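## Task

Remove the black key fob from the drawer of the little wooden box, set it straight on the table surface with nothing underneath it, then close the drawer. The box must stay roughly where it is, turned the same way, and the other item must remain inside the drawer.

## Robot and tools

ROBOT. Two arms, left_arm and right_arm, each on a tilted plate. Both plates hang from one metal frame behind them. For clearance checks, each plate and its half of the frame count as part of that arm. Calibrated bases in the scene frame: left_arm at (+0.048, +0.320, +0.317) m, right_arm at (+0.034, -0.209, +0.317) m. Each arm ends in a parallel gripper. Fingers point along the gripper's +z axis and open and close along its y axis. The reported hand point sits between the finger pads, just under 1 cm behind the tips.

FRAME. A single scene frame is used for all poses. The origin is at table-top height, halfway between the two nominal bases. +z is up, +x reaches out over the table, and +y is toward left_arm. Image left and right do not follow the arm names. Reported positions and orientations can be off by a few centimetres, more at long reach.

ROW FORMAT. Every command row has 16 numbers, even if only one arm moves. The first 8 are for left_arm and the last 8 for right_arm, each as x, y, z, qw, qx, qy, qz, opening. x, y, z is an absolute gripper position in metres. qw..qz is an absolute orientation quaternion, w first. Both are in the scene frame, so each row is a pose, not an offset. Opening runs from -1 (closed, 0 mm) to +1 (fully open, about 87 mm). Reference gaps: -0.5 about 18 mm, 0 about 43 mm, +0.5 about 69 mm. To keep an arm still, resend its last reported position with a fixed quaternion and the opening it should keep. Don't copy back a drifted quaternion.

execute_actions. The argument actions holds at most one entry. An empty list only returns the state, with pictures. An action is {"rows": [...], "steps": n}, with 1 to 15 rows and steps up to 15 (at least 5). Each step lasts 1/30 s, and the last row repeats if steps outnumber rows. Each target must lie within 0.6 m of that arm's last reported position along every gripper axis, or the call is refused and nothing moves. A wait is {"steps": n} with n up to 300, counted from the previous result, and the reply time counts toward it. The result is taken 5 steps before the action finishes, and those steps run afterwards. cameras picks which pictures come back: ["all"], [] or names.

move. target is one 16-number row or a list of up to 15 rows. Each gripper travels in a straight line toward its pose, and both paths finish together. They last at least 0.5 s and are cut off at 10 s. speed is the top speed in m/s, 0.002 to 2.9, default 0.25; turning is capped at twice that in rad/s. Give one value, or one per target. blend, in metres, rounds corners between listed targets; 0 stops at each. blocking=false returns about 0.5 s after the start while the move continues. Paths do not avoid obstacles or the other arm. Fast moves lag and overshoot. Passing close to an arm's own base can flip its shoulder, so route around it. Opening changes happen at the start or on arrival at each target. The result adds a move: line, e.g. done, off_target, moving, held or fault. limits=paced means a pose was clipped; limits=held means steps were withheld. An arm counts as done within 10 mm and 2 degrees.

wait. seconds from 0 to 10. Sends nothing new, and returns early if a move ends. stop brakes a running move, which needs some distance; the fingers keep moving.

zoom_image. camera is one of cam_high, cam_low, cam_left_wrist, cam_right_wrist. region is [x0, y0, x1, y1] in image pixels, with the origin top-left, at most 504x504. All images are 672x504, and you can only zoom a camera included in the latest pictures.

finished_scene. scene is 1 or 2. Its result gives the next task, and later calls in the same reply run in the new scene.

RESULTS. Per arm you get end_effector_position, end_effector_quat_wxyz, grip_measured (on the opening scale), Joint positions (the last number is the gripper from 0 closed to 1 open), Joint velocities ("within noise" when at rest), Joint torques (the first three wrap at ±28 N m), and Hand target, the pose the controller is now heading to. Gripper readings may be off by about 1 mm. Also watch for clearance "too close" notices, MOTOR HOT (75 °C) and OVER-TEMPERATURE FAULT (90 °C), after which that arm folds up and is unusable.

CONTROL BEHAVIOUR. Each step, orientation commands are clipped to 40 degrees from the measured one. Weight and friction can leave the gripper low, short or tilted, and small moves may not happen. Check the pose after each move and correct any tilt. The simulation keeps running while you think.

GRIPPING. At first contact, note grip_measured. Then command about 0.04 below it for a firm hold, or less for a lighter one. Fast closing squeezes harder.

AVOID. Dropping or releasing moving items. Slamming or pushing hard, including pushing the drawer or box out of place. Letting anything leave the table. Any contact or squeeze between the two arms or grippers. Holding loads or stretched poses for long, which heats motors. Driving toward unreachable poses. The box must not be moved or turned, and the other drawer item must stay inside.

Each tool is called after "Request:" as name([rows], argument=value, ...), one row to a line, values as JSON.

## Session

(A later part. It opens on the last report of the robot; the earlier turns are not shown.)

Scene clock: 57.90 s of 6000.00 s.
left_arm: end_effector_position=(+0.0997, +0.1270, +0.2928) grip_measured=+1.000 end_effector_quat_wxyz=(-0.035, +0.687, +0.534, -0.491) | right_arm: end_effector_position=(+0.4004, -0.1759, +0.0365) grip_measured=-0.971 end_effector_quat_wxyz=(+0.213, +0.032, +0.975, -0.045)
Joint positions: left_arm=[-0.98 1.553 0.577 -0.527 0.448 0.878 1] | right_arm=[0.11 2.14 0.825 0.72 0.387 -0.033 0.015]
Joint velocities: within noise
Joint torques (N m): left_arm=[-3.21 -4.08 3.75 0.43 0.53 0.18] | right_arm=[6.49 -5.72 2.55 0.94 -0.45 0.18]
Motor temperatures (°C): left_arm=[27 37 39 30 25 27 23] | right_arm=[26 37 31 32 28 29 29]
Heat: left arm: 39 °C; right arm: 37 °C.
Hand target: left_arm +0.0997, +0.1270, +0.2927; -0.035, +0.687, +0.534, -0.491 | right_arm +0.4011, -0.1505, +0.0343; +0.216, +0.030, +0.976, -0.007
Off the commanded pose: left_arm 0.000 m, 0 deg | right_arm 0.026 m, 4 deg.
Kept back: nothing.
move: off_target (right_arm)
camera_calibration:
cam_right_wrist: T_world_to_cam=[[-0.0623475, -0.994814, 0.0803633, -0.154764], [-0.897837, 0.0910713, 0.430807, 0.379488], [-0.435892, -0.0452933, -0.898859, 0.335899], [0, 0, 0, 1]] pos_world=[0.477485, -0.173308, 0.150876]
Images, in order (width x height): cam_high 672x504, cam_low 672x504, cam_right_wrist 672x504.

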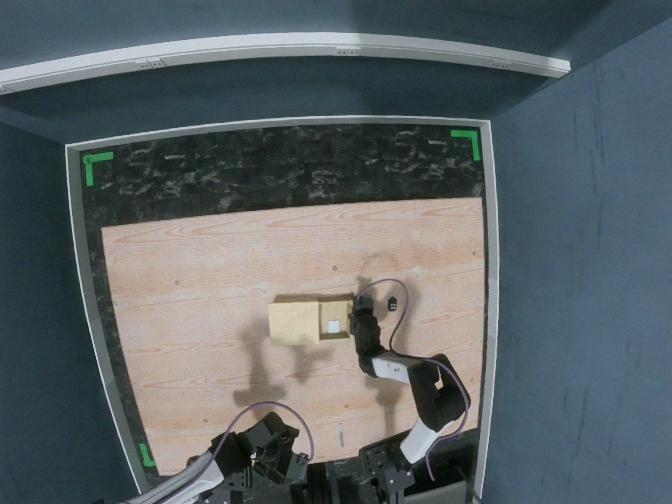

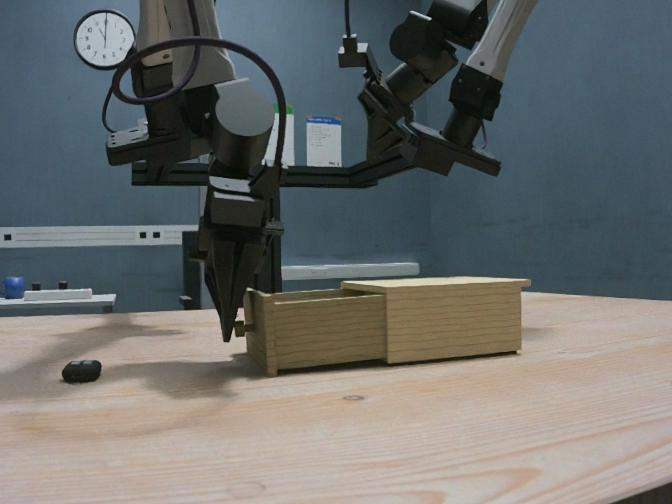

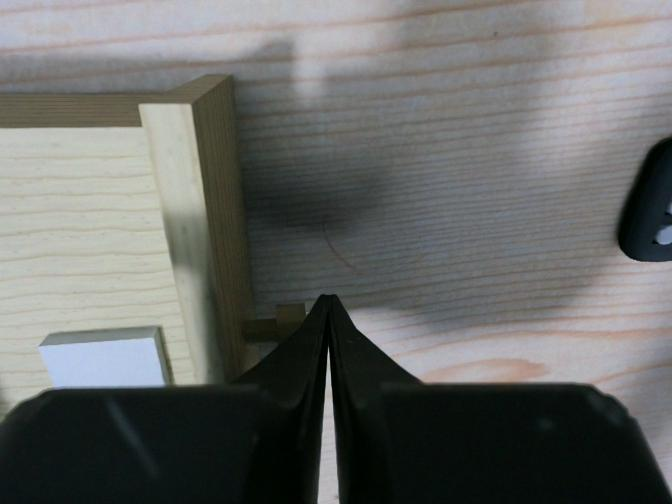

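Request:
move([
  [0.30, 0.22, 0.25, 0.1349, 0.6941, 0.6941, -0.1349, 1, 0.401, -0.165, 0.035, 0.21634, 0.02982, 0.97584, -0.00661, -0.97],
  [0.39, 0.195, 0.15, 0.1349, 0.6941, 0.6941, -0.1349, 1, 0.401, -0.165, 0.035, 0.21634, 0.02982, 0.97584, -0.00661, -0.97],
], speed=[0.35, 0.25], blend=[0.04, 0])

Scene clock: 63.53 s of 6000.00 s.
left_arm: end_effector_position=(+0.3843, +0.1981, +0.1530) grip_measured=+1.000 end_effector_quat_wxyz=(+0.126, +0.696, +0.695, -0.131) | right_arm: end_effector_position=(+0.4005, -0.1763, +0.0353) grip_measured=-0.971 end_effector_quat_wxyz=(+0.213, +0.034, +0.976, -0.037)
Joint positions: left_arm=[-0.405 1.774 0.906 -0.18 -0.074 1.293 1] | right_arm=[0.101 2.14 0.825 0.72 0.365 -0.031 0.015]
Joint velocities: within noise
Joint torques (N m): left_arm=[-2.81 -6.67 4.62 0.85 0.46 0.25] | right_arm=[3.58 -7.41 0.49 0.99 -0.52 -0.11]
Motor temperatures (°C): left_arm=[27 38 39 30 25 27 23] | right_arm=[26 37 31 32 28 29 29]
Heat: left arm: 39 °C; right arm: 37 °C.
Hand target: left_arm +0.3900, +0.1951, +0.1502; +0.135, +0.694, +0.694, -0.135 | right_arm +0.4008, -0.1651, +0.0354; +0.216, +0.030, +0.976, -0.007
Off the commanded pose: left_arm 0.007 m, 1 deg | right_arm 0.011 m, 4 deg.
Kept back: nothing.
move: off_target (right_arm)
camera_calibration:
cam_left_wrist: T_world_to_cam=[[-0.999985, -0.0000078579, -0.00555158, 0.383204], [-0.00259386, 0.884797, 0.465969, -0.220918], [0.00490836, 0.465976, -0.884784, 0.182103], [0, 0, 0, 1]] pos_world=[0.381731, 0.110615, 0.26619]
cam_right_wrist: T_world_to_cam=[[-0.0625149, -0.995952, 0.0645865, -0.154552], [-0.897572, 0.0844007, 0.432713, 0.37874], [-0.436412, -0.0309201, -0.899215, 0.337521], [0, 0, 0, 1]] pos_world=[0.477583, -0.175456, 0.149601]

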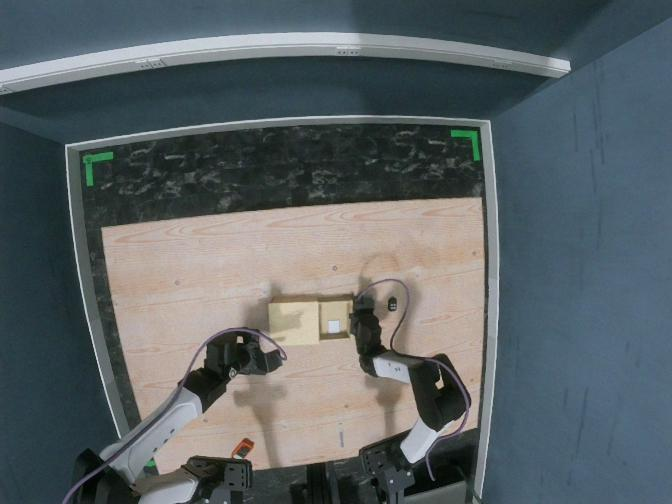

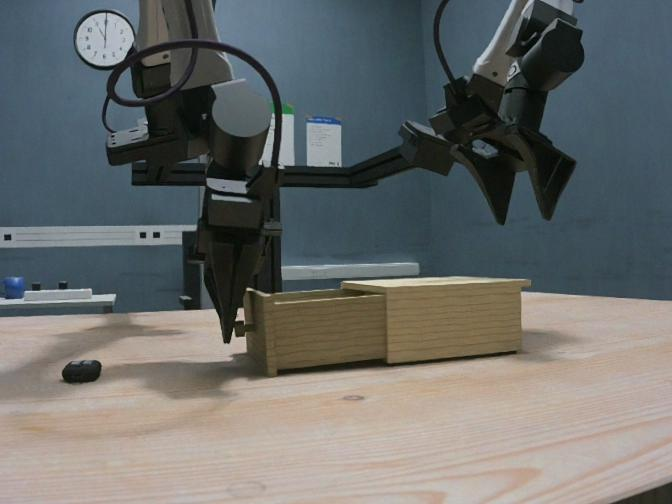

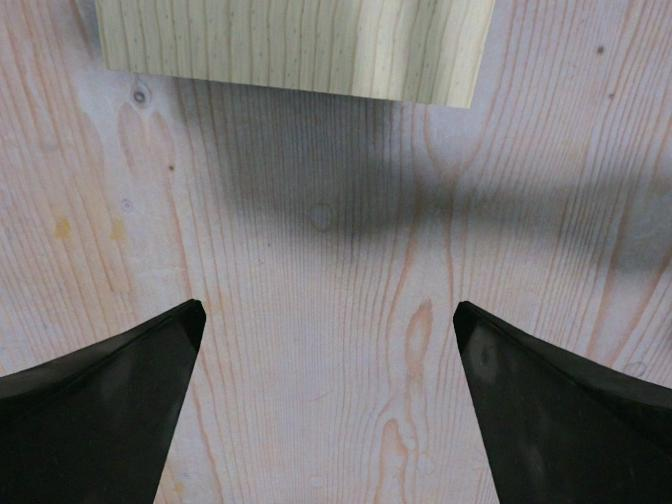

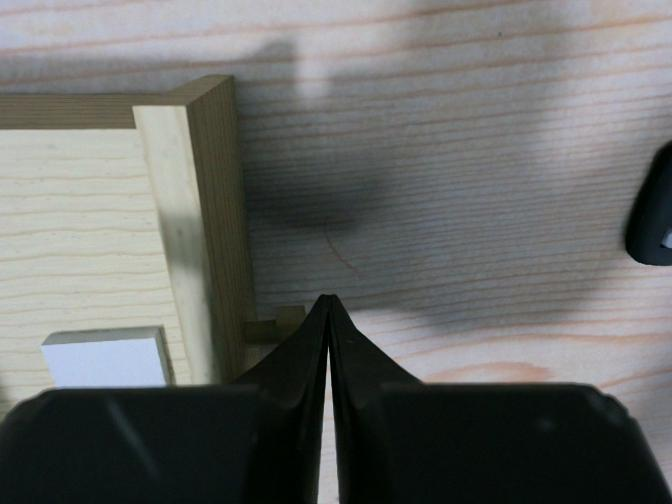

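Request:
move([
  [0.403, 0.182, 0.08, 0.1295, 0.7208, 0.6663, -0.1401, 1, 0.401, -0.165, 0.035, 0.21634, 0.02982, 0.97584, -0.00661, -0.97],
  [0.405, 0.175, 0.035, 0.1295, 0.7208, 0.6663, -0.1401, 1, 0.401, -0.165, 0.035, 0.21634, 0.02982, 0.97584, -0.00661, -0.97],
  [0.405, 0.150, 0.033, 0.1295, 0.7208, 0.6663, -0.1401, 1, 0.401, -0.165, 0.035, 0.21634, 0.02982, 0.97584, -0.00661, -0.97],
], speed=[0.2, 0.15, 0.1], blend=[0.02, 0.01, 0], cameras=["cam_high", "cam_low", "cam_left_wrist"])

Scene clock: 65.57 s of 6000.00 s.
left_arm: end_effector_position=(+0.4034, +0.1585, +0.0360) grip_measured=+1.000 end_effector_quat_wxyz=(+0.121, +0.725, +0.664, -0.137) | right_arm: end_effector_position=(+0.4005, -0.1762, +0.0353) grip_measured=-0.971 end_effector_quat_wxyz=(+0.213, +0.034, +0.976, -0.037)
Joint positions: left_arm=[-0.354 2.265 1.186 0.004 -0.04 1.416 1] | right_arm=[0.101 2.14 0.825 0.72 0.364 -0.031 0.015]
Joint velocities: within noise
Joint torques (N m): left_arm=[-5.64 -7.88 3.45 0.79 0.38 0] | right_arm=[3.54 -7.45 0.64 0.98 -0.56 -0.11]
Motor temperatures (°C): left_arm=[27 38 39 30 25 27 23] | right_arm=[26 37 31 32 28 29 29]
Heat: left arm: 39 °C; right arm: 37 °C.
Hand target: left_arm +0.4049, +0.1502, +0.0332; +0.129, +0.721, +0.666, -0.140 | right_arm +0.4008, -0.1651, +0.0354; +0.216, +0.030, +0.976, -0.007
Off the commanded pose: left_arm 0.009 m, 1 deg | right_arm 0.011 m, 4 deg.
Kept back: nothing.
move: off_target (right_arm)
camera_calibration:
cam_left_wrist: T_world_to_cam=[[-0.996249, 0.0863198, -0.00609463, 0.386393], [0.0736825, 0.883111, 0.463343, -0.161788], [0.0453779, 0.461156, -0.886158, 0.0814454], [0, 0, 0, 1]] pos_world=[0.393169, 0.0719644, 0.149492]
Images, in order (width x height): cam_high 672x504, cam_low 672x504, cam_left_wrist 672x504.

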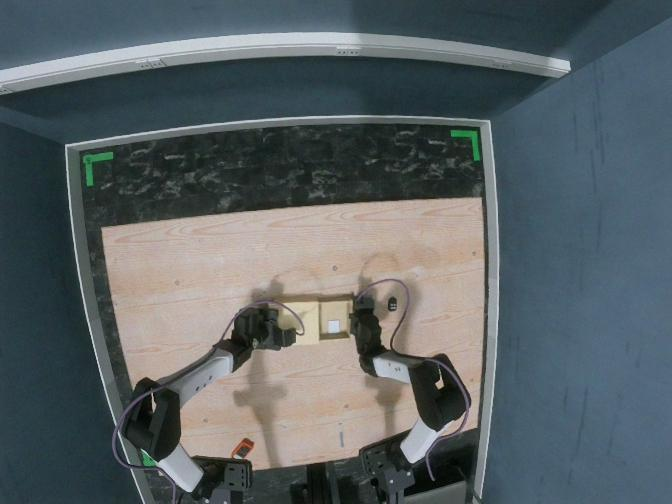

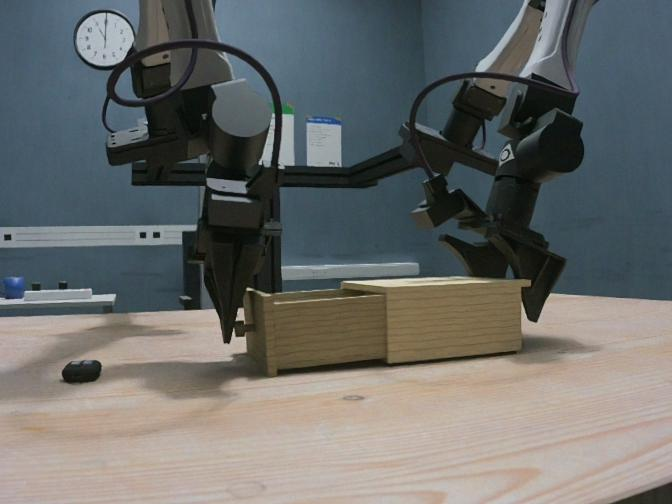

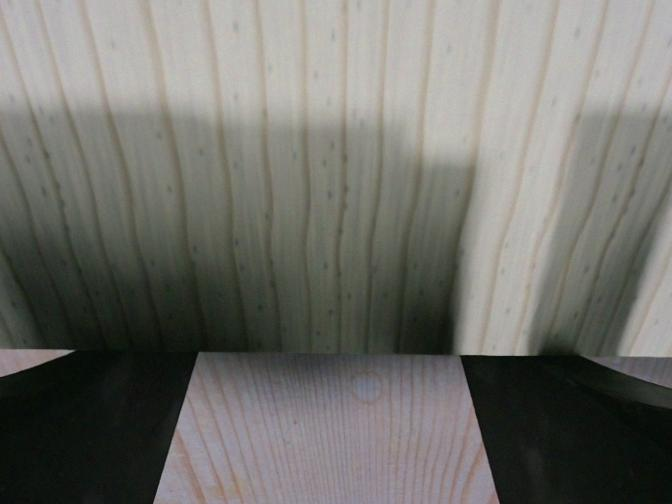

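Request:
move(target=[0.403, 0.110, 0.034, 0.1295, 0.7208, 0.6663, -0.1401, 1, 0.401, -0.158, 0.035, 0.21634, 0.02982, 0.97584, -0.00661, -0.97], speed=0.06, cameras=["cam_high", "cam_low", "cam_left_wrist"])

Scene clock: 66.90 s of 6000.00 s.
left_arm: end_effector_position=(+0.4031, +0.1622, +0.0391) grip_measured=+1.000 end_effector_quat_wxyz=(+0.069, +0.730, +0.674, -0.093) | right_arm: end_effector_position=(+0.4005, -0.1762, +0.0353) grip_measured=-0.971 end_effector_quat_wxyz=(+0.213, +0.034, +0.976, -0.037)
Joint positions: left_arm=[-0.405 2.29 1.241 -0.071 -0.196 1.355 1] | right_arm=[0.101 2.14 0.825 0.72 0.364 -0.031 0.015]
Joint velocities: within noise
Joint torques (N m): left_arm=[-9.46 -6.35 4.46 1.26 1.34 -0.14] | right_arm=[5.3 -6.82 1.28 1.02 -0.39 0.04]
Motor temperatures (°C): left_arm=[27 38 39 30 25 27 23] | right_arm=[26 37 31 32 28 29 29]
Heat: left arm: 39 °C; right arm: 37 °C.
Hand target: left_arm +0.4008, +0.1131, +0.0395; +0.126, +0.723, +0.665, -0.141 | right_arm +0.4006, -0.1583, +0.0355; +0.216, +0.030, +0.976, -0.007
Off the commanded pose: left_arm 0.052 m, 9 deg | right_arm 0.018 m, 4 deg.
Kept back: nothing.
move: off_target (left_arm, right_arm)
camera_calibration:
cam_left_wrist: T_world_to_cam=[[-0.996559, 0.0821462, 0.0110483, 0.385989], [0.0733045, 0.811284, 0.580039, -0.159127], [0.0386847, 0.578853, -0.814514, 0.0633132], [0, 0, 0, 1]] pos_world=[0.393877, 0.0607405, 0.139605]
Images, in order (width x height): cam_high 672x504, cam_low 672x504, cam_left_wrist 672x504.

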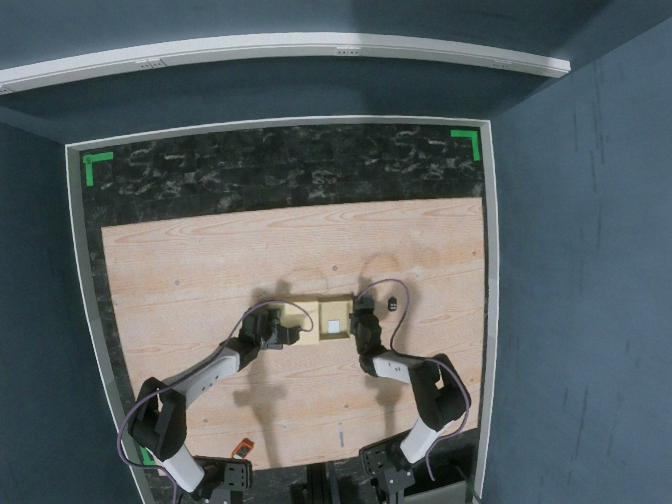

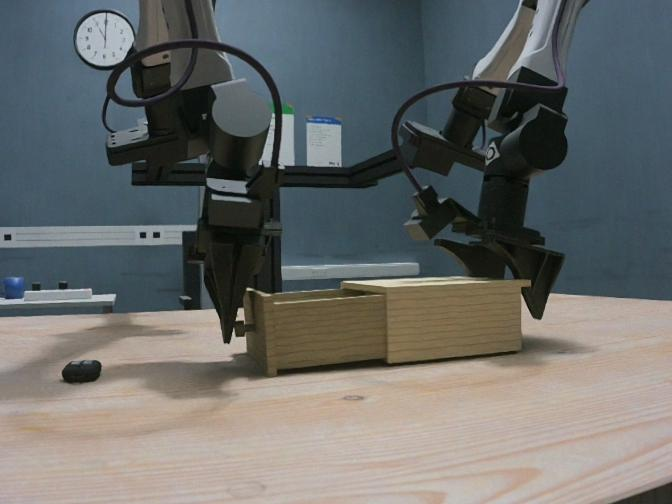

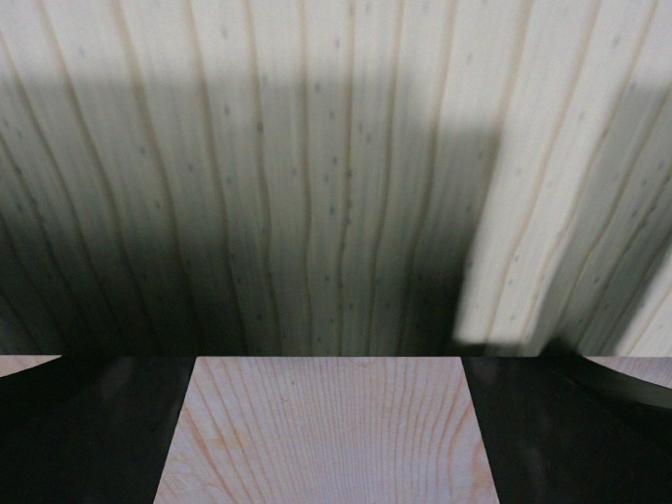

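Request:
move([
  [0.403, 0.130, 0.036, 0.1295, 0.7208, 0.6663, -0.1401, 1, 0.400, -0.228, 0.037, 0.21634, 0.02982, 0.97584, -0.00661, -0.97],
  [0.403, 0.105, 0.034, 0.1295, 0.7208, 0.6663, -0.1401, 1, 0.400, -0.230, 0.037, 0.21634, 0.02982, 0.97584, -0.00661, -0.97],
], speed=[0.1, 0.05], cameras=["cam_high", "cam_low", "cam_left_wrist"])

Scene clock: 68.87 s of 6000.00 s.
left_arm: end_effector_position=(+0.4036, +0.1515, +0.0400) grip_measured=+1.000 end_effector_quat_wxyz=(+0.076, +0.727, +0.675, -0.099) | right_arm: end_effector_position=(+0.3871, -0.2229, +0.0260) grip_measured=-0.970 end_effector_quat_wxyz=(+0.198, +0.028, +0.980, -0.005)
Joint positions: left_arm=[-0.421 2.3 1.257 -0.073 -0.183 1.337 1] | right_arm=[-0.073 2.113 0.786 0.721 0.16 -0.122 0.015]
Joint velocities: within noise
Joint torques (N m): left_arm=[-9.07 -6.39 4.51 1.29 1.22 -0.06] | right_arm=[1.35 -10.61 0.34 0.89 -0.12 -0.25]
Motor temperatures (°C): left_arm=[27 39 39 30 25 27 23] | right_arm=[26 37 31 32 28 29 29]
Heat: left arm: 39 °C; right arm: 37 °C.
Hand target: left_arm +0.4012, +0.1077, +0.0386; +0.127, +0.722, +0.665, -0.141 | right_arm +0.3998, -0.2300, +0.0366; +0.216, +0.030, +0.976, -0.007
Off the commanded pose: left_arm 0.047 m, 8 deg | right_arm 0.018 m, 2 deg.
Kept back: nothing.
move: off_target (left_arm, right_arm)
camera_calibration:
cam_left_wrist: T_world_to_cam=[[-0.996973, 0.0770637, 0.0103021, 0.388299], [0.0694586, 0.823271, 0.563383, -0.150661], [0.034935, 0.562393, -0.826132, 0.0746155], [0, 0, 0, 1]] pos_world=[0.394981, 0.0521479, 0.142522]
Images, in order (width x height): cam_high 672x504, cam_low 672x504, cam_left_wrist 672x504.

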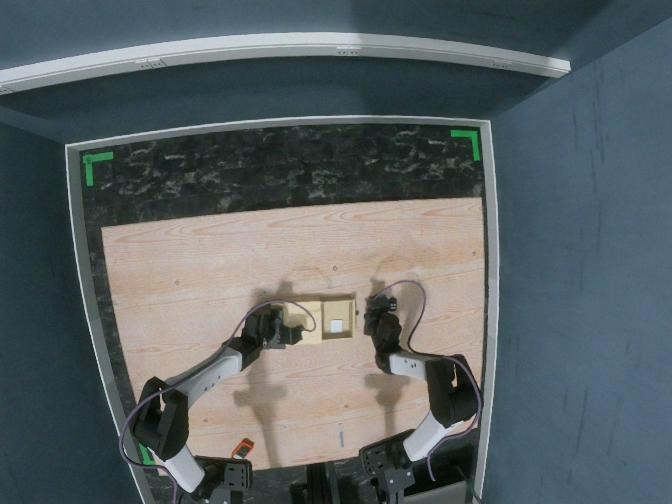

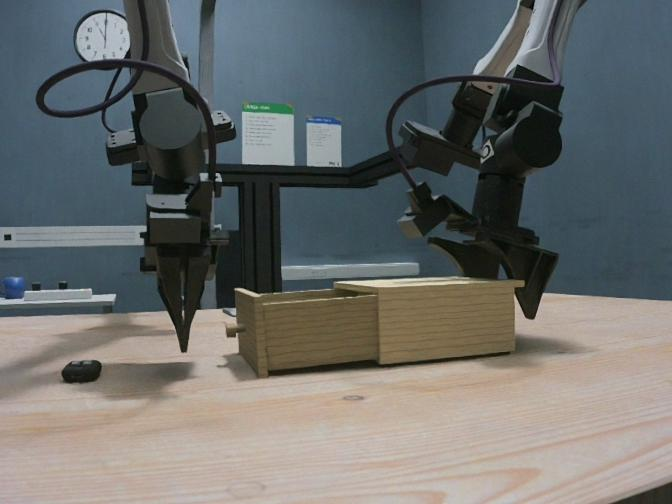

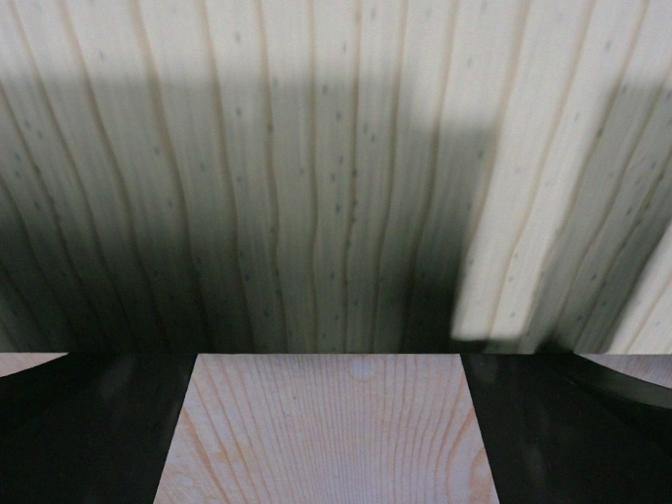

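Request:
move(target=[0.403, 0.083, 0.034, 0.1295, 0.7208, 0.6663, -0.1401, 1, 0.402, -0.245, 0.045, 0.21634, 0.02982, 0.97584, -0.00661, -0.97], speed=0.05, cameras=["cam_high", "cam_low"])

Request:
zoom_image(camera="cam_high", region=[255, 270, 375, 360])

Scene clock: 70.10 s of 6000.00 s.
left_arm: end_effector_position=(+0.4029, +0.1270, +0.0397) grip_measured=+1.000 end_effector_quat_wxyz=(+0.079, +0.726, +0.675, -0.104) | right_arm: end_effector_position=(+0.3906, -0.2388, +0.0337) grip_measured=-0.970 end_effector_quat_wxyz=(+0.200, +0.030, +0.979, -0.005)
Joint positions: left_arm=[-0.468 2.345 1.316 -0.096 -0.195 1.292 1] | right_arm=[-0.113 2.067 0.781 0.687 0.128 -0.143 0.015]
Joint velocities: within noise
Joint torques (N m): left_arm=[-9.16 -6.49 4.67 1.35 1.08 -0.05] | right_arm=[1.18 -10.88 0.49 0.84 -0.14 -0.22]
Motor temperatures (°C): left_arm=[28 39 39 30 25 27 23] | right_arm=[26 37 31 32 28 29 29]
Heat: left arm: 39 °C; right arm: 37 °C.
Hand target: left_arm +0.4013, +0.0854, +0.0383; +0.127, +0.722, +0.665, -0.141 | right_arm +0.4020, -0.2449, +0.0446; +0.216, +0.030, +0.976, -0.007
Off the commanded pose: left_arm 0.044 m, 7 deg | right_arm 0.017 m, 2 deg.
Kept back: nothing.
move: off_target (left_arm, right_arm)
Images, in order (width x height): cam_high 672x504, cam_low 672x504.

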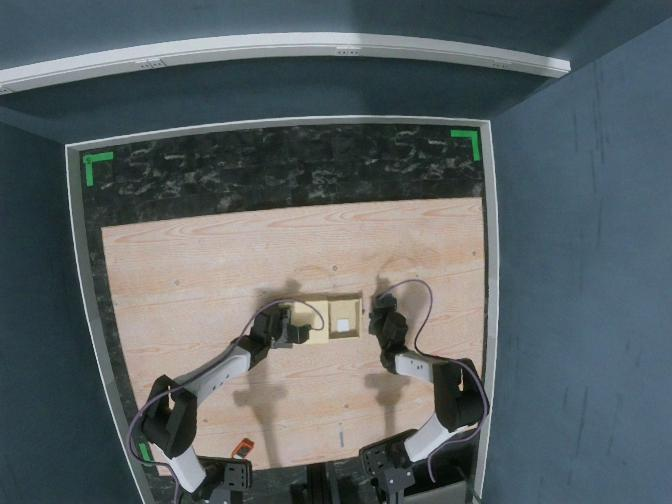

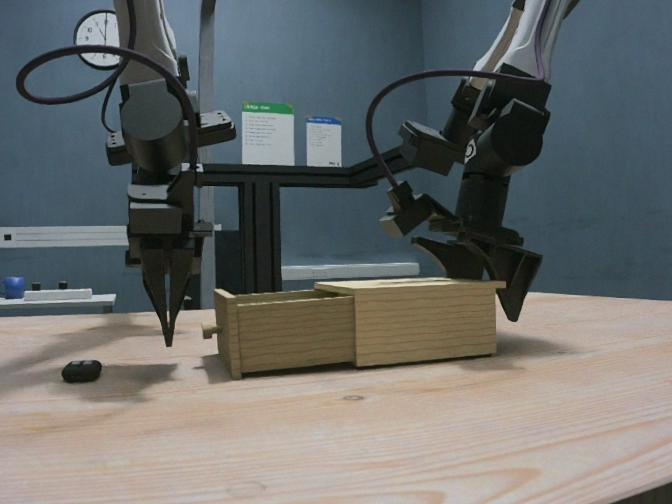

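Scaled by 4.200 from the camera's 672x504 image, which has a finer 960x720 frame.

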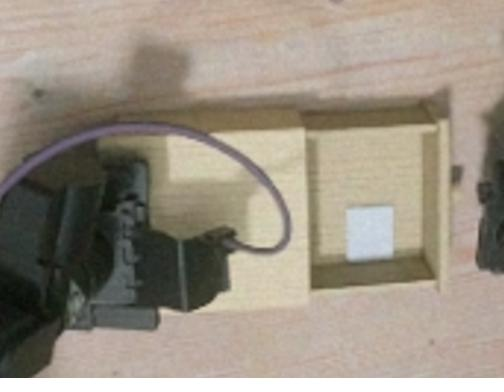

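Request:
move([
  [0.403, 0.083, 0.034, 0.1295, 0.7208, 0.6663, -0.1401, 1, 0.404, -0.215, 0.040, 0.21634, 0.02982, 0.97584, -0.00661, -0.97],
  [0.403, 0.083, 0.034, 0.1295, 0.7208, 0.6663, -0.1401, 1, 0.406, -0.150, 0.038, 0.21634, 0.02982, 0.97584, -0.00661, -0.97],
], speed=[0.06, 0.06], cameras=["cam_high", "cam_low", "cam_right_wrist"])

Scene clock: 72.50 s of 6000.00 s.
left_arm: end_effector_position=(+0.4029, +0.1272, +0.0398) grip_measured=+1.000 end_effector_quat_wxyz=(+0.078, +0.726, +0.675, -0.103) | right_arm: end_effector_position=(+0.3995, -0.1919, +0.0437) grip_measured=-0.971 end_effector_quat_wxyz=(+0.206, +0.036, +0.975, -0.075)
Joint positions: left_arm=[-0.468 2.345 1.317 -0.097 -0.196 1.292 1] | right_arm=[0.101 2.105 0.818 0.685 0.442 -0.04 0.015]
Joint velocities: within noise
Joint torques (N m): left_arm=[-9.17 -6.52 4.75 1.35 1.11 -0.01] | right_arm=[7.68 -5.64 3.11 0.94 -0.95 0.35]
Motor temperatures (°C): left_arm=[28 39 39 30 26 27 23] | right_arm=[26 37 31 32 28 29 29]
Heat: left arm: 39 °C; right arm: 37 °C.
Hand target: left_arm +0.4014, +0.0855, +0.0384; +0.127, +0.722, +0.665, -0.140 | right_arm +0.4036, -0.1512, +0.0415; +0.214, +0.029, +0.976, -0.008
Off the commanded pose: left_arm 0.045 m, 7 deg | right_arm 0.043 m, 8 deg.
Kept back: nothing.
move: off_target (left_arm, right_arm)
camera_calibration:
cam_right_wrist: T_world_to_cam=[[-0.0818219, -0.986926, 0.138857, -0.164516], [-0.888924, 0.135269, 0.437626, 0.381655], [-0.450688, -0.0876262, -0.88837, 0.338512], [0, 0, 0, 1]] pos_world=[0.478365, -0.184329, 0.156546]
Images, in order (width x height): cam_high 672x504, cam_low 672x504, cam_right_wrist 672x504.

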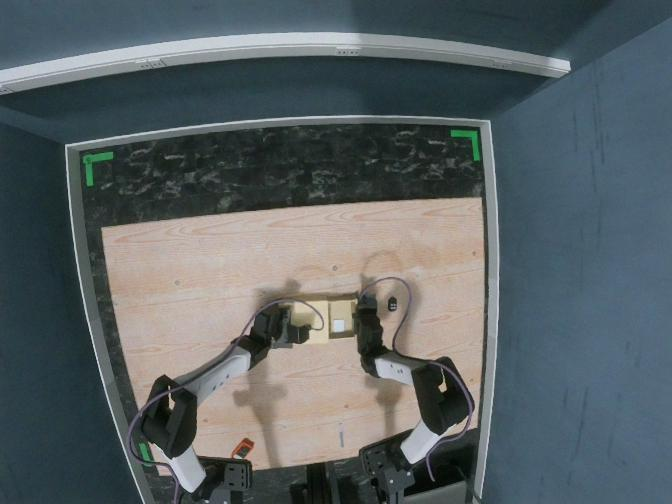

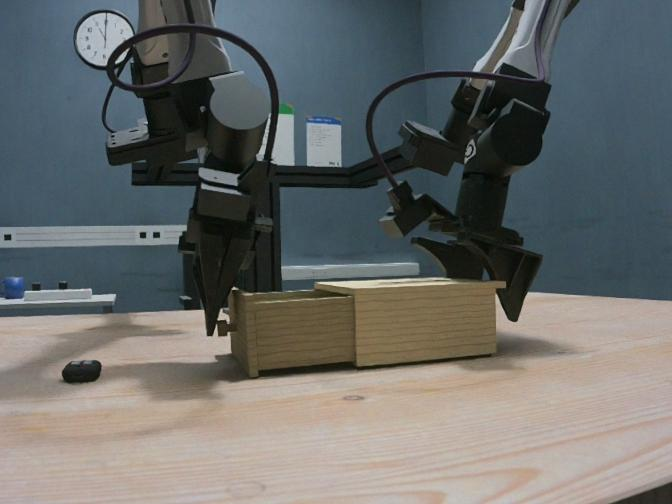

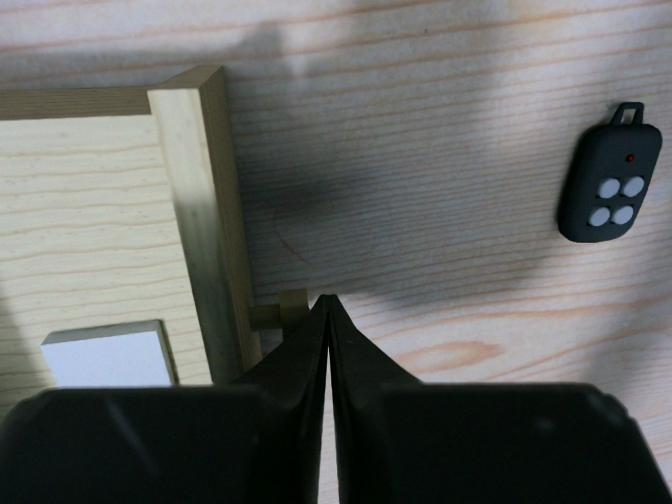

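Request:
move(target=[0.403, 0.083, 0.034, 0.1295, 0.7208, 0.6663, -0.1401, 1, 0.405, -0.110, 0.036, 0.21634, 0.02982, 0.97584, -0.00661, -0.97], speed=0.06, cameras=["cam_high", "cam_low", "cam_right_wrist"])

Scene clock: 74.10 s of 6000.00 s.
left_arm: end_effector_position=(+0.4029, +0.1272, +0.0398) grip_measured=+1.000 end_effector_quat_wxyz=(+0.078, +0.726, +0.675, -0.103) | right_arm: end_effector_position=(+0.4018, -0.1510, +0.0426) grip_measured=-0.972 end_effector_quat_wxyz=(+0.211, +0.034, +0.974, -0.075)
Joint positions: left_arm=[-0.468 2.345 1.317 -0.097 -0.196 1.292 1] | right_arm=[0.211 2.162 0.87 0.666 0.53 0.024 0.014]
Joint velocities: within noise
Joint torques (N m): left_arm=[-9.13 -6.5 4.72 1.35 1.11 -0.01] | right_arm=[7.99 -5.34 3.28 0.92 -0.93 0.31]
Motor temperatures (°C): left_arm=[28 39 39 30 26 27 23] | right_arm=[26 37 31 32 28 29 29]
Heat: left arm: 39 °C; right arm: 37 °C.
Hand target: left_arm +0.4014, +0.0854, +0.0384; +0.127, +0.722, +0.665, -0.141 | right_arm +0.4027, -0.1114, +0.0396; +0.215, +0.029, +0.976, -0.008
Off the commanded pose: left_arm 0.045 m, 7 deg | right_arm 0.042 m, 8 deg.
Kept back: nothing.
move: off_target (left_arm, right_arm)
camera_calibration:
cam_right_wrist: T_world_to_cam=[[-0.0789115, -0.987191, 0.138661, -0.125014], [-0.893241, 0.131776, 0.429833, 0.380132], [-0.442599, -0.0899389, -0.892198, 0.338688], [0, 0, 0, 1]] pos_world=[0.479588, -0.143043, 0.156118]
Images, in order (width x height): cam_high 672x504, cam_low 672x504, cam_right_wrist 672x504.

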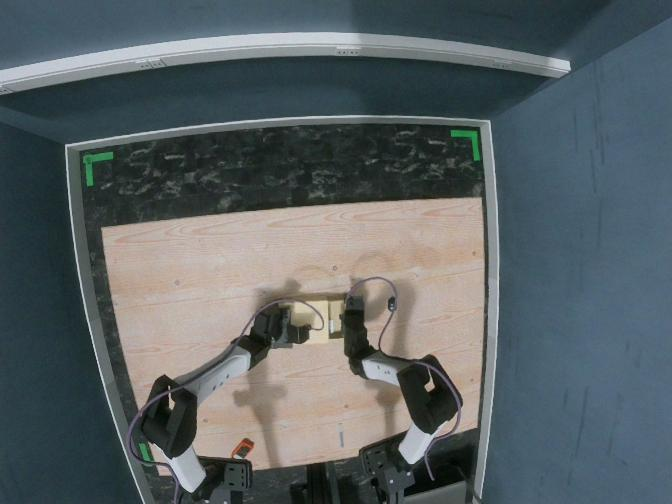

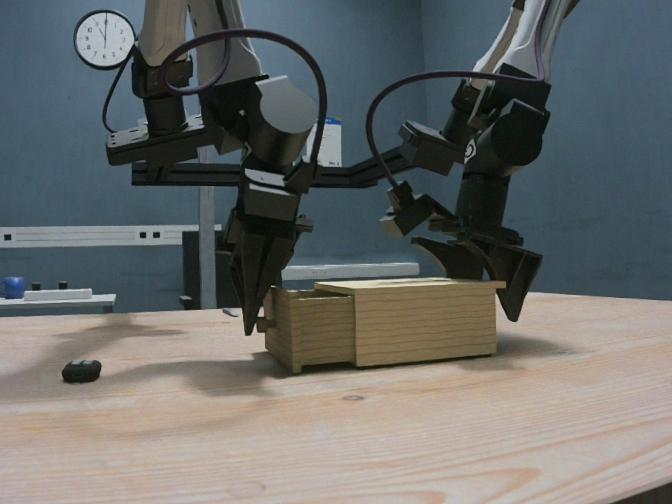

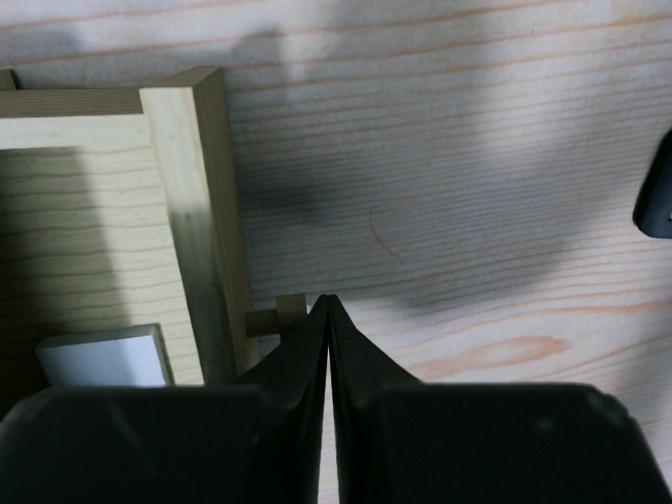

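Request:
move(target=[0.403, 0.083, 0.034, 0.1295, 0.7208, 0.6663, -0.1401, 1, 0.4065, -0.072, 0.035, 0.21634, 0.02982, 0.97584, -0.00661, -0.97], speed=0.06, cameras=["cam_high", "cam_low", "cam_right_wrist"])

Scene clock: 75.63 s of 6000.00 s.
left_arm: end_effector_position=(+0.4029, +0.1272, +0.0398) grip_measured=+1.000 end_effector_quat_wxyz=(+0.078, +0.726, +0.675, -0.103) | right_arm: end_effector_position=(+0.4047, -0.1106, +0.0398) grip_measured=-0.972 end_effector_quat_wxyz=(+0.211, +0.030, +0.975, -0.067)
Joint positions: left_arm=[-0.468 2.345 1.317 -0.097 -0.196 1.292 1] | right_arm=[0.303 2.223 0.949 0.614 0.586 0.084 0.014]
Joint velocities: within noise
Joint torques (N m): left_arm=[-9.14 -6.5 4.79 1.35 1.1 -0.01] | right_arm=[8.57 -5.56 4.07 1 -0.77 0.35]
Motor temperatures (°C): left_arm=[29 39 39 30 26 27 23] | right_arm=[26 37 31 32 28 29 29]
Heat: left arm: 39 °C; right arm: 37 °C.
Hand target: left_arm +0.4014, +0.0854, +0.0384; +0.127, +0.722, +0.665, -0.141 | right_arm +0.4047, -0.0733, +0.0381; +0.215, +0.029, +0.976, -0.008
Off the commanded pose: left_arm 0.045 m, 7 deg | right_arm 0.039 m, 7 deg.
Kept back: nothing.
move: off_target (left_arm, right_arm)
camera_calibration:
cam_right_wrist: T_world_to_cam=[[-0.0676218, -0.98994, 0.124285, -0.088835], [-0.894655, 0.115302, 0.431623, 0.377346], [-0.441611, -0.0820051, -0.893451, 0.341672], [0, 0, 0, 1]] pos_world=[0.482473, -0.103431, 0.153436]
Images, in order (width x height): cam_high 672x504, cam_low 672x504, cam_right_wrist 672x504.

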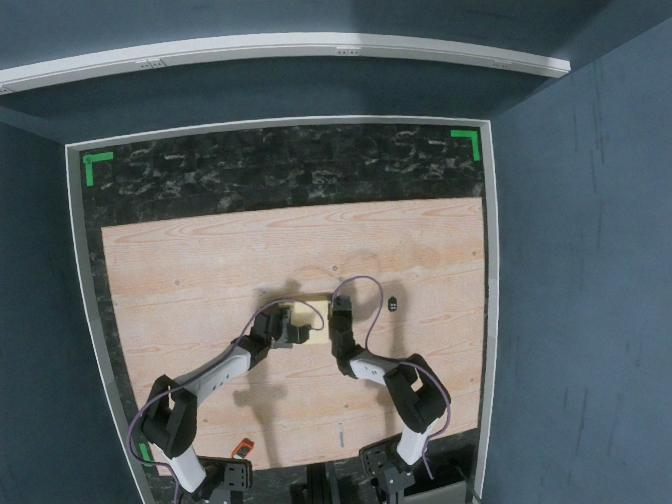

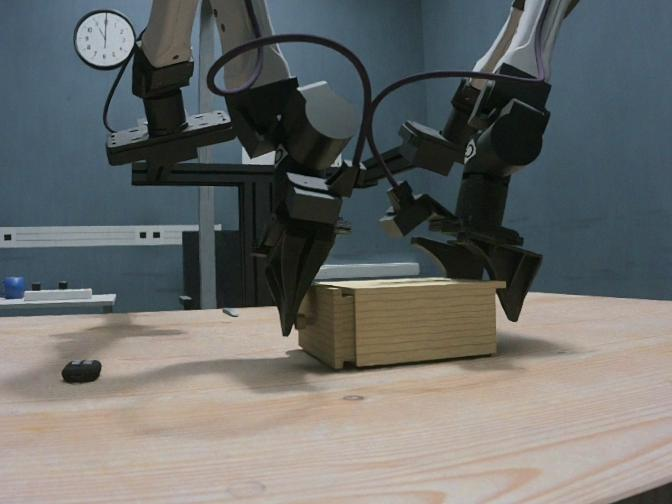

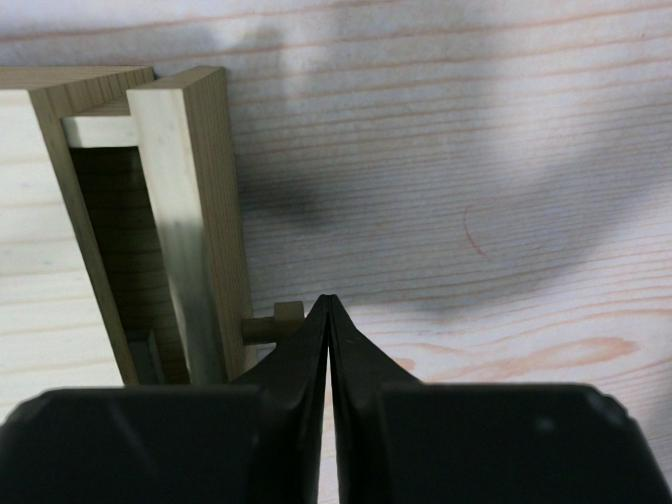

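Request:
move(target=[0.403, 0.083, 0.034, 0.1295, 0.7208, 0.6663, -0.1401, 1, 0.4075, -0.058, 0.035, 0.21634, 0.02982, 0.97584, -0.00661, -0.97], speed=0.05, cameras=["cam_low", "cam_right_wrist"])

Scene clock: 76.67 s of 6000.00 s.
left_arm: end_effector_position=(+0.4029, +0.1272, +0.0398) grip_measured=+1.000 end_effector_quat_wxyz=(+0.078, +0.726, +0.675, -0.103) | right_arm: end_effector_position=(+0.4051, -0.0992, +0.0398) grip_measured=-0.972 end_effector_quat_wxyz=(+0.208, +0.028, +0.975, -0.069)
Joint positions: left_arm=[-0.468 2.345 1.317 -0.097 -0.196 1.292 1] | right_arm=[0.332 2.239 0.98 0.583 0.611 0.102 0.014]
Joint velocities: within noise
Joint torques (N m): left_arm=[-9.13 -6.52 4.75 1.36 1.11 0] | right_arm=[9.18 -5.33 4.33 1.02 -0.76 0.4]
Motor temperatures (°C): left_arm=[29 39 39 30 26 27 23] | right_arm=[26 37 31 32 28 29 29]
Heat: left arm: 39 °C; right arm: 37 °C.
Hand target: left_arm +0.4014, +0.0854, +0.0384; +0.127, +0.722, +0.665, -0.141 | right_arm +0.4054, -0.0595, +0.0384; +0.215, +0.029, +0.976, -0.007
Off the commanded pose: left_arm 0.045 m, 7 deg | right_arm 0.042 m, 7 deg.
Kept back: nothing.
move: off_target (left_arm, right_arm)
camera_calibration:
cam_right_wrist: T_world_to_cam=[[-0.0632675, -0.989552, 0.129556, -0.0795472], [-0.892843, 0.114124, 0.435668, 0.375384], [-0.445902, -0.0881096, -0.890735, 0.343855], [0, 0, 0, 1]] pos_world=[0.483452, -0.0912594, 0.153046]
Images, in order (width x height): cam_low 672x504, cam_right_wrist 672x504.

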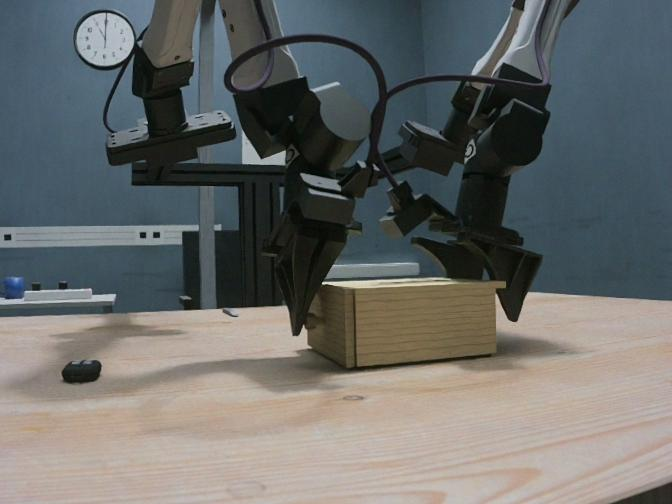

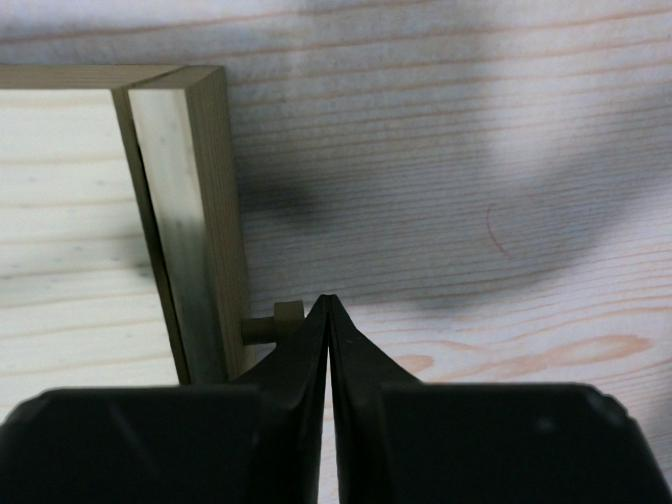

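Request:
zoom_image(camera="cam_right_wrist", region=[60, 40, 340, 390])

Request:
zoom_image(camera="cam_low", region=[290, 260, 520, 390])

Scaled by 1.440 from the camera's 672x504 image, which has a finer 960x720 frame.

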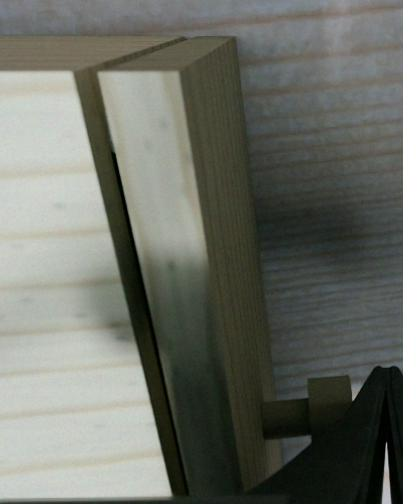

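Scaled by 2.191 from the camera's 672x504 image, which has a finer 960x720 frame.

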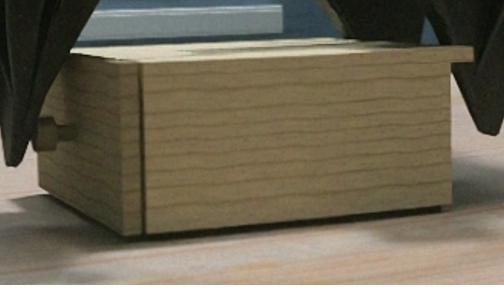

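Request:
move(target=[0.403, 0.083, 0.034, 0.1295, 0.7208, 0.6663, -0.1401, 1, 0.4080, -0.052, 0.035, 0.21634, 0.02982, 0.97584, -0.00661, -0.97], speed=0.04, cameras=["cam_low", "cam_right_wrist"])

Request:
zoom_image(camera="cam_right_wrist", region=[60, 40, 340, 390])

Request:
zoom_image(camera="cam_low", region=[290, 260, 520, 390])

Scene clock: 77.77 s of 6000.00 s.
left_arm: end_effector_position=(+0.4029, +0.1272, +0.0398) grip_measured=+1.000 end_effector_quat_wxyz=(+0.078, +0.726, +0.675, -0.103) | right_arm: end_effector_position=(+0.4048, -0.0995, +0.0402) grip_measured=-0.972 end_effector_quat_wxyz=(+0.205, +0.026, +0.975, -0.077)
Joint positions: left_arm=[-0.468 2.345 1.317 -0.097 -0.196 1.292 1] | right_arm=[0.338 2.242 0.99 0.564 0.631 0.105 0.014]
Joint velocities: within noise
Joint torques (N m): left_arm=[-9.17 -6.46 4.77 1.36 1.11 -0.01] | right_arm=[9.99 -5.15 4.46 1.05 -0.83 0.5]
Motor temperatures (°C): left_arm=[29 39 39 30 26 27 23] | right_arm=[27 37 31 32 28 29 29]
Heat: left arm: 39 °C; right arm: 37 °C.
Hand target: left_arm +0.4014, +0.0854, +0.0384; +0.127, +0.722, +0.665, -0.141 | right_arm +0.4053, -0.0540, +0.0394; +0.214, +0.029, +0.976, -0.008
Off the commanded pose: left_arm 0.045 m, 7 deg | right_arm 0.048 m, 8 deg.
Kept back: nothing.
move: off_target (left_arm, right_arm)
camera_calibration:
cam_right_wrist: T_world_to_cam=[[-0.0630921, -0.987136, 0.14691, -0.0803741], [-0.889756, 0.122313, 0.439743, 0.374282], [-0.452055, -0.10297, -0.886027, 0.344829], [0, 0, 0, 1]] pos_world=[0.483831, -0.0896126, 0.152747]
Images, in order (width x height): cam_low 672x504, cam_right_wrist 672x504.

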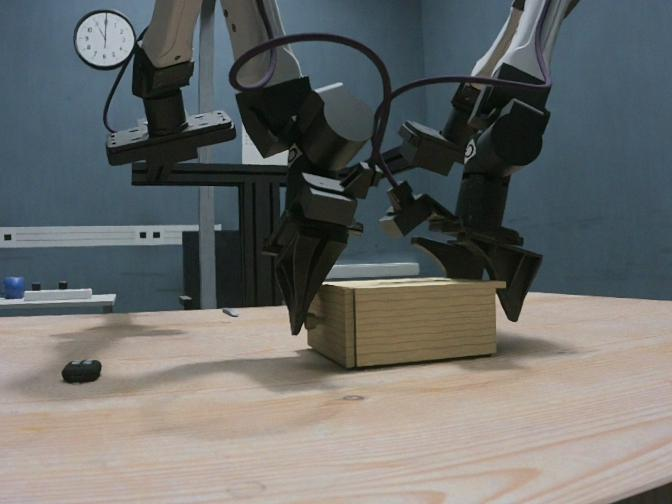

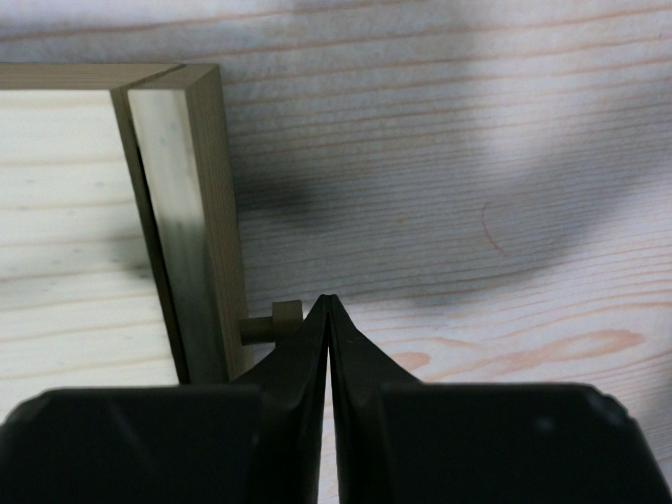

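Scaled by 1.440 from the camera's 672x504 image, which has a finer 960x720 frame.

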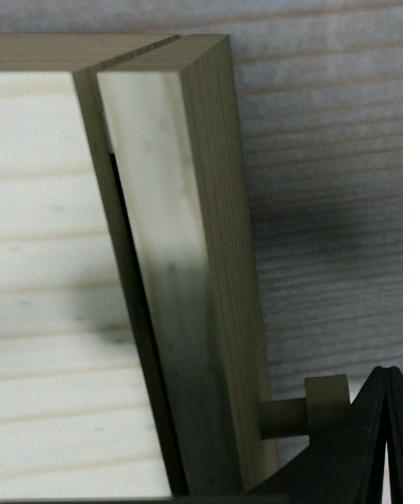

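Scaled by 2.191 from the camera's 672x504 image, which has a finer 960x720 frame.

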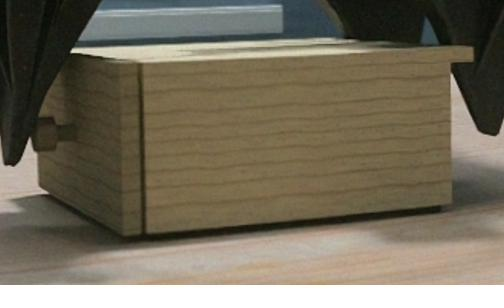

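Request:
zoom_image(camera="cam_low", region=[300, 270, 400, 380])

Request:
zoom_image(camera="cam_right_wrist", region=[90, 50, 250, 200])

Scaled by 4.582 from the camera's 672x504 image, which has a finer 960x720 frame.

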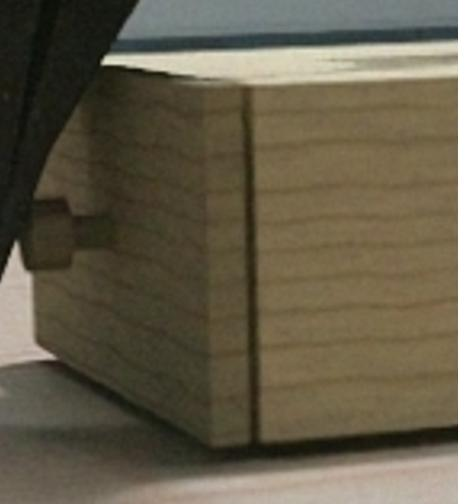

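Scaled by 3.150 from the camera's 672x504 image, which has a finer 960x720 frame.

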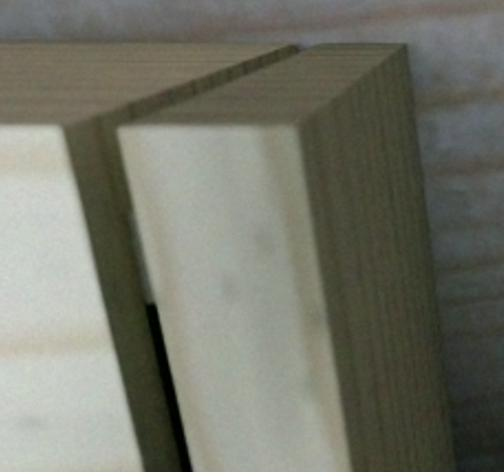

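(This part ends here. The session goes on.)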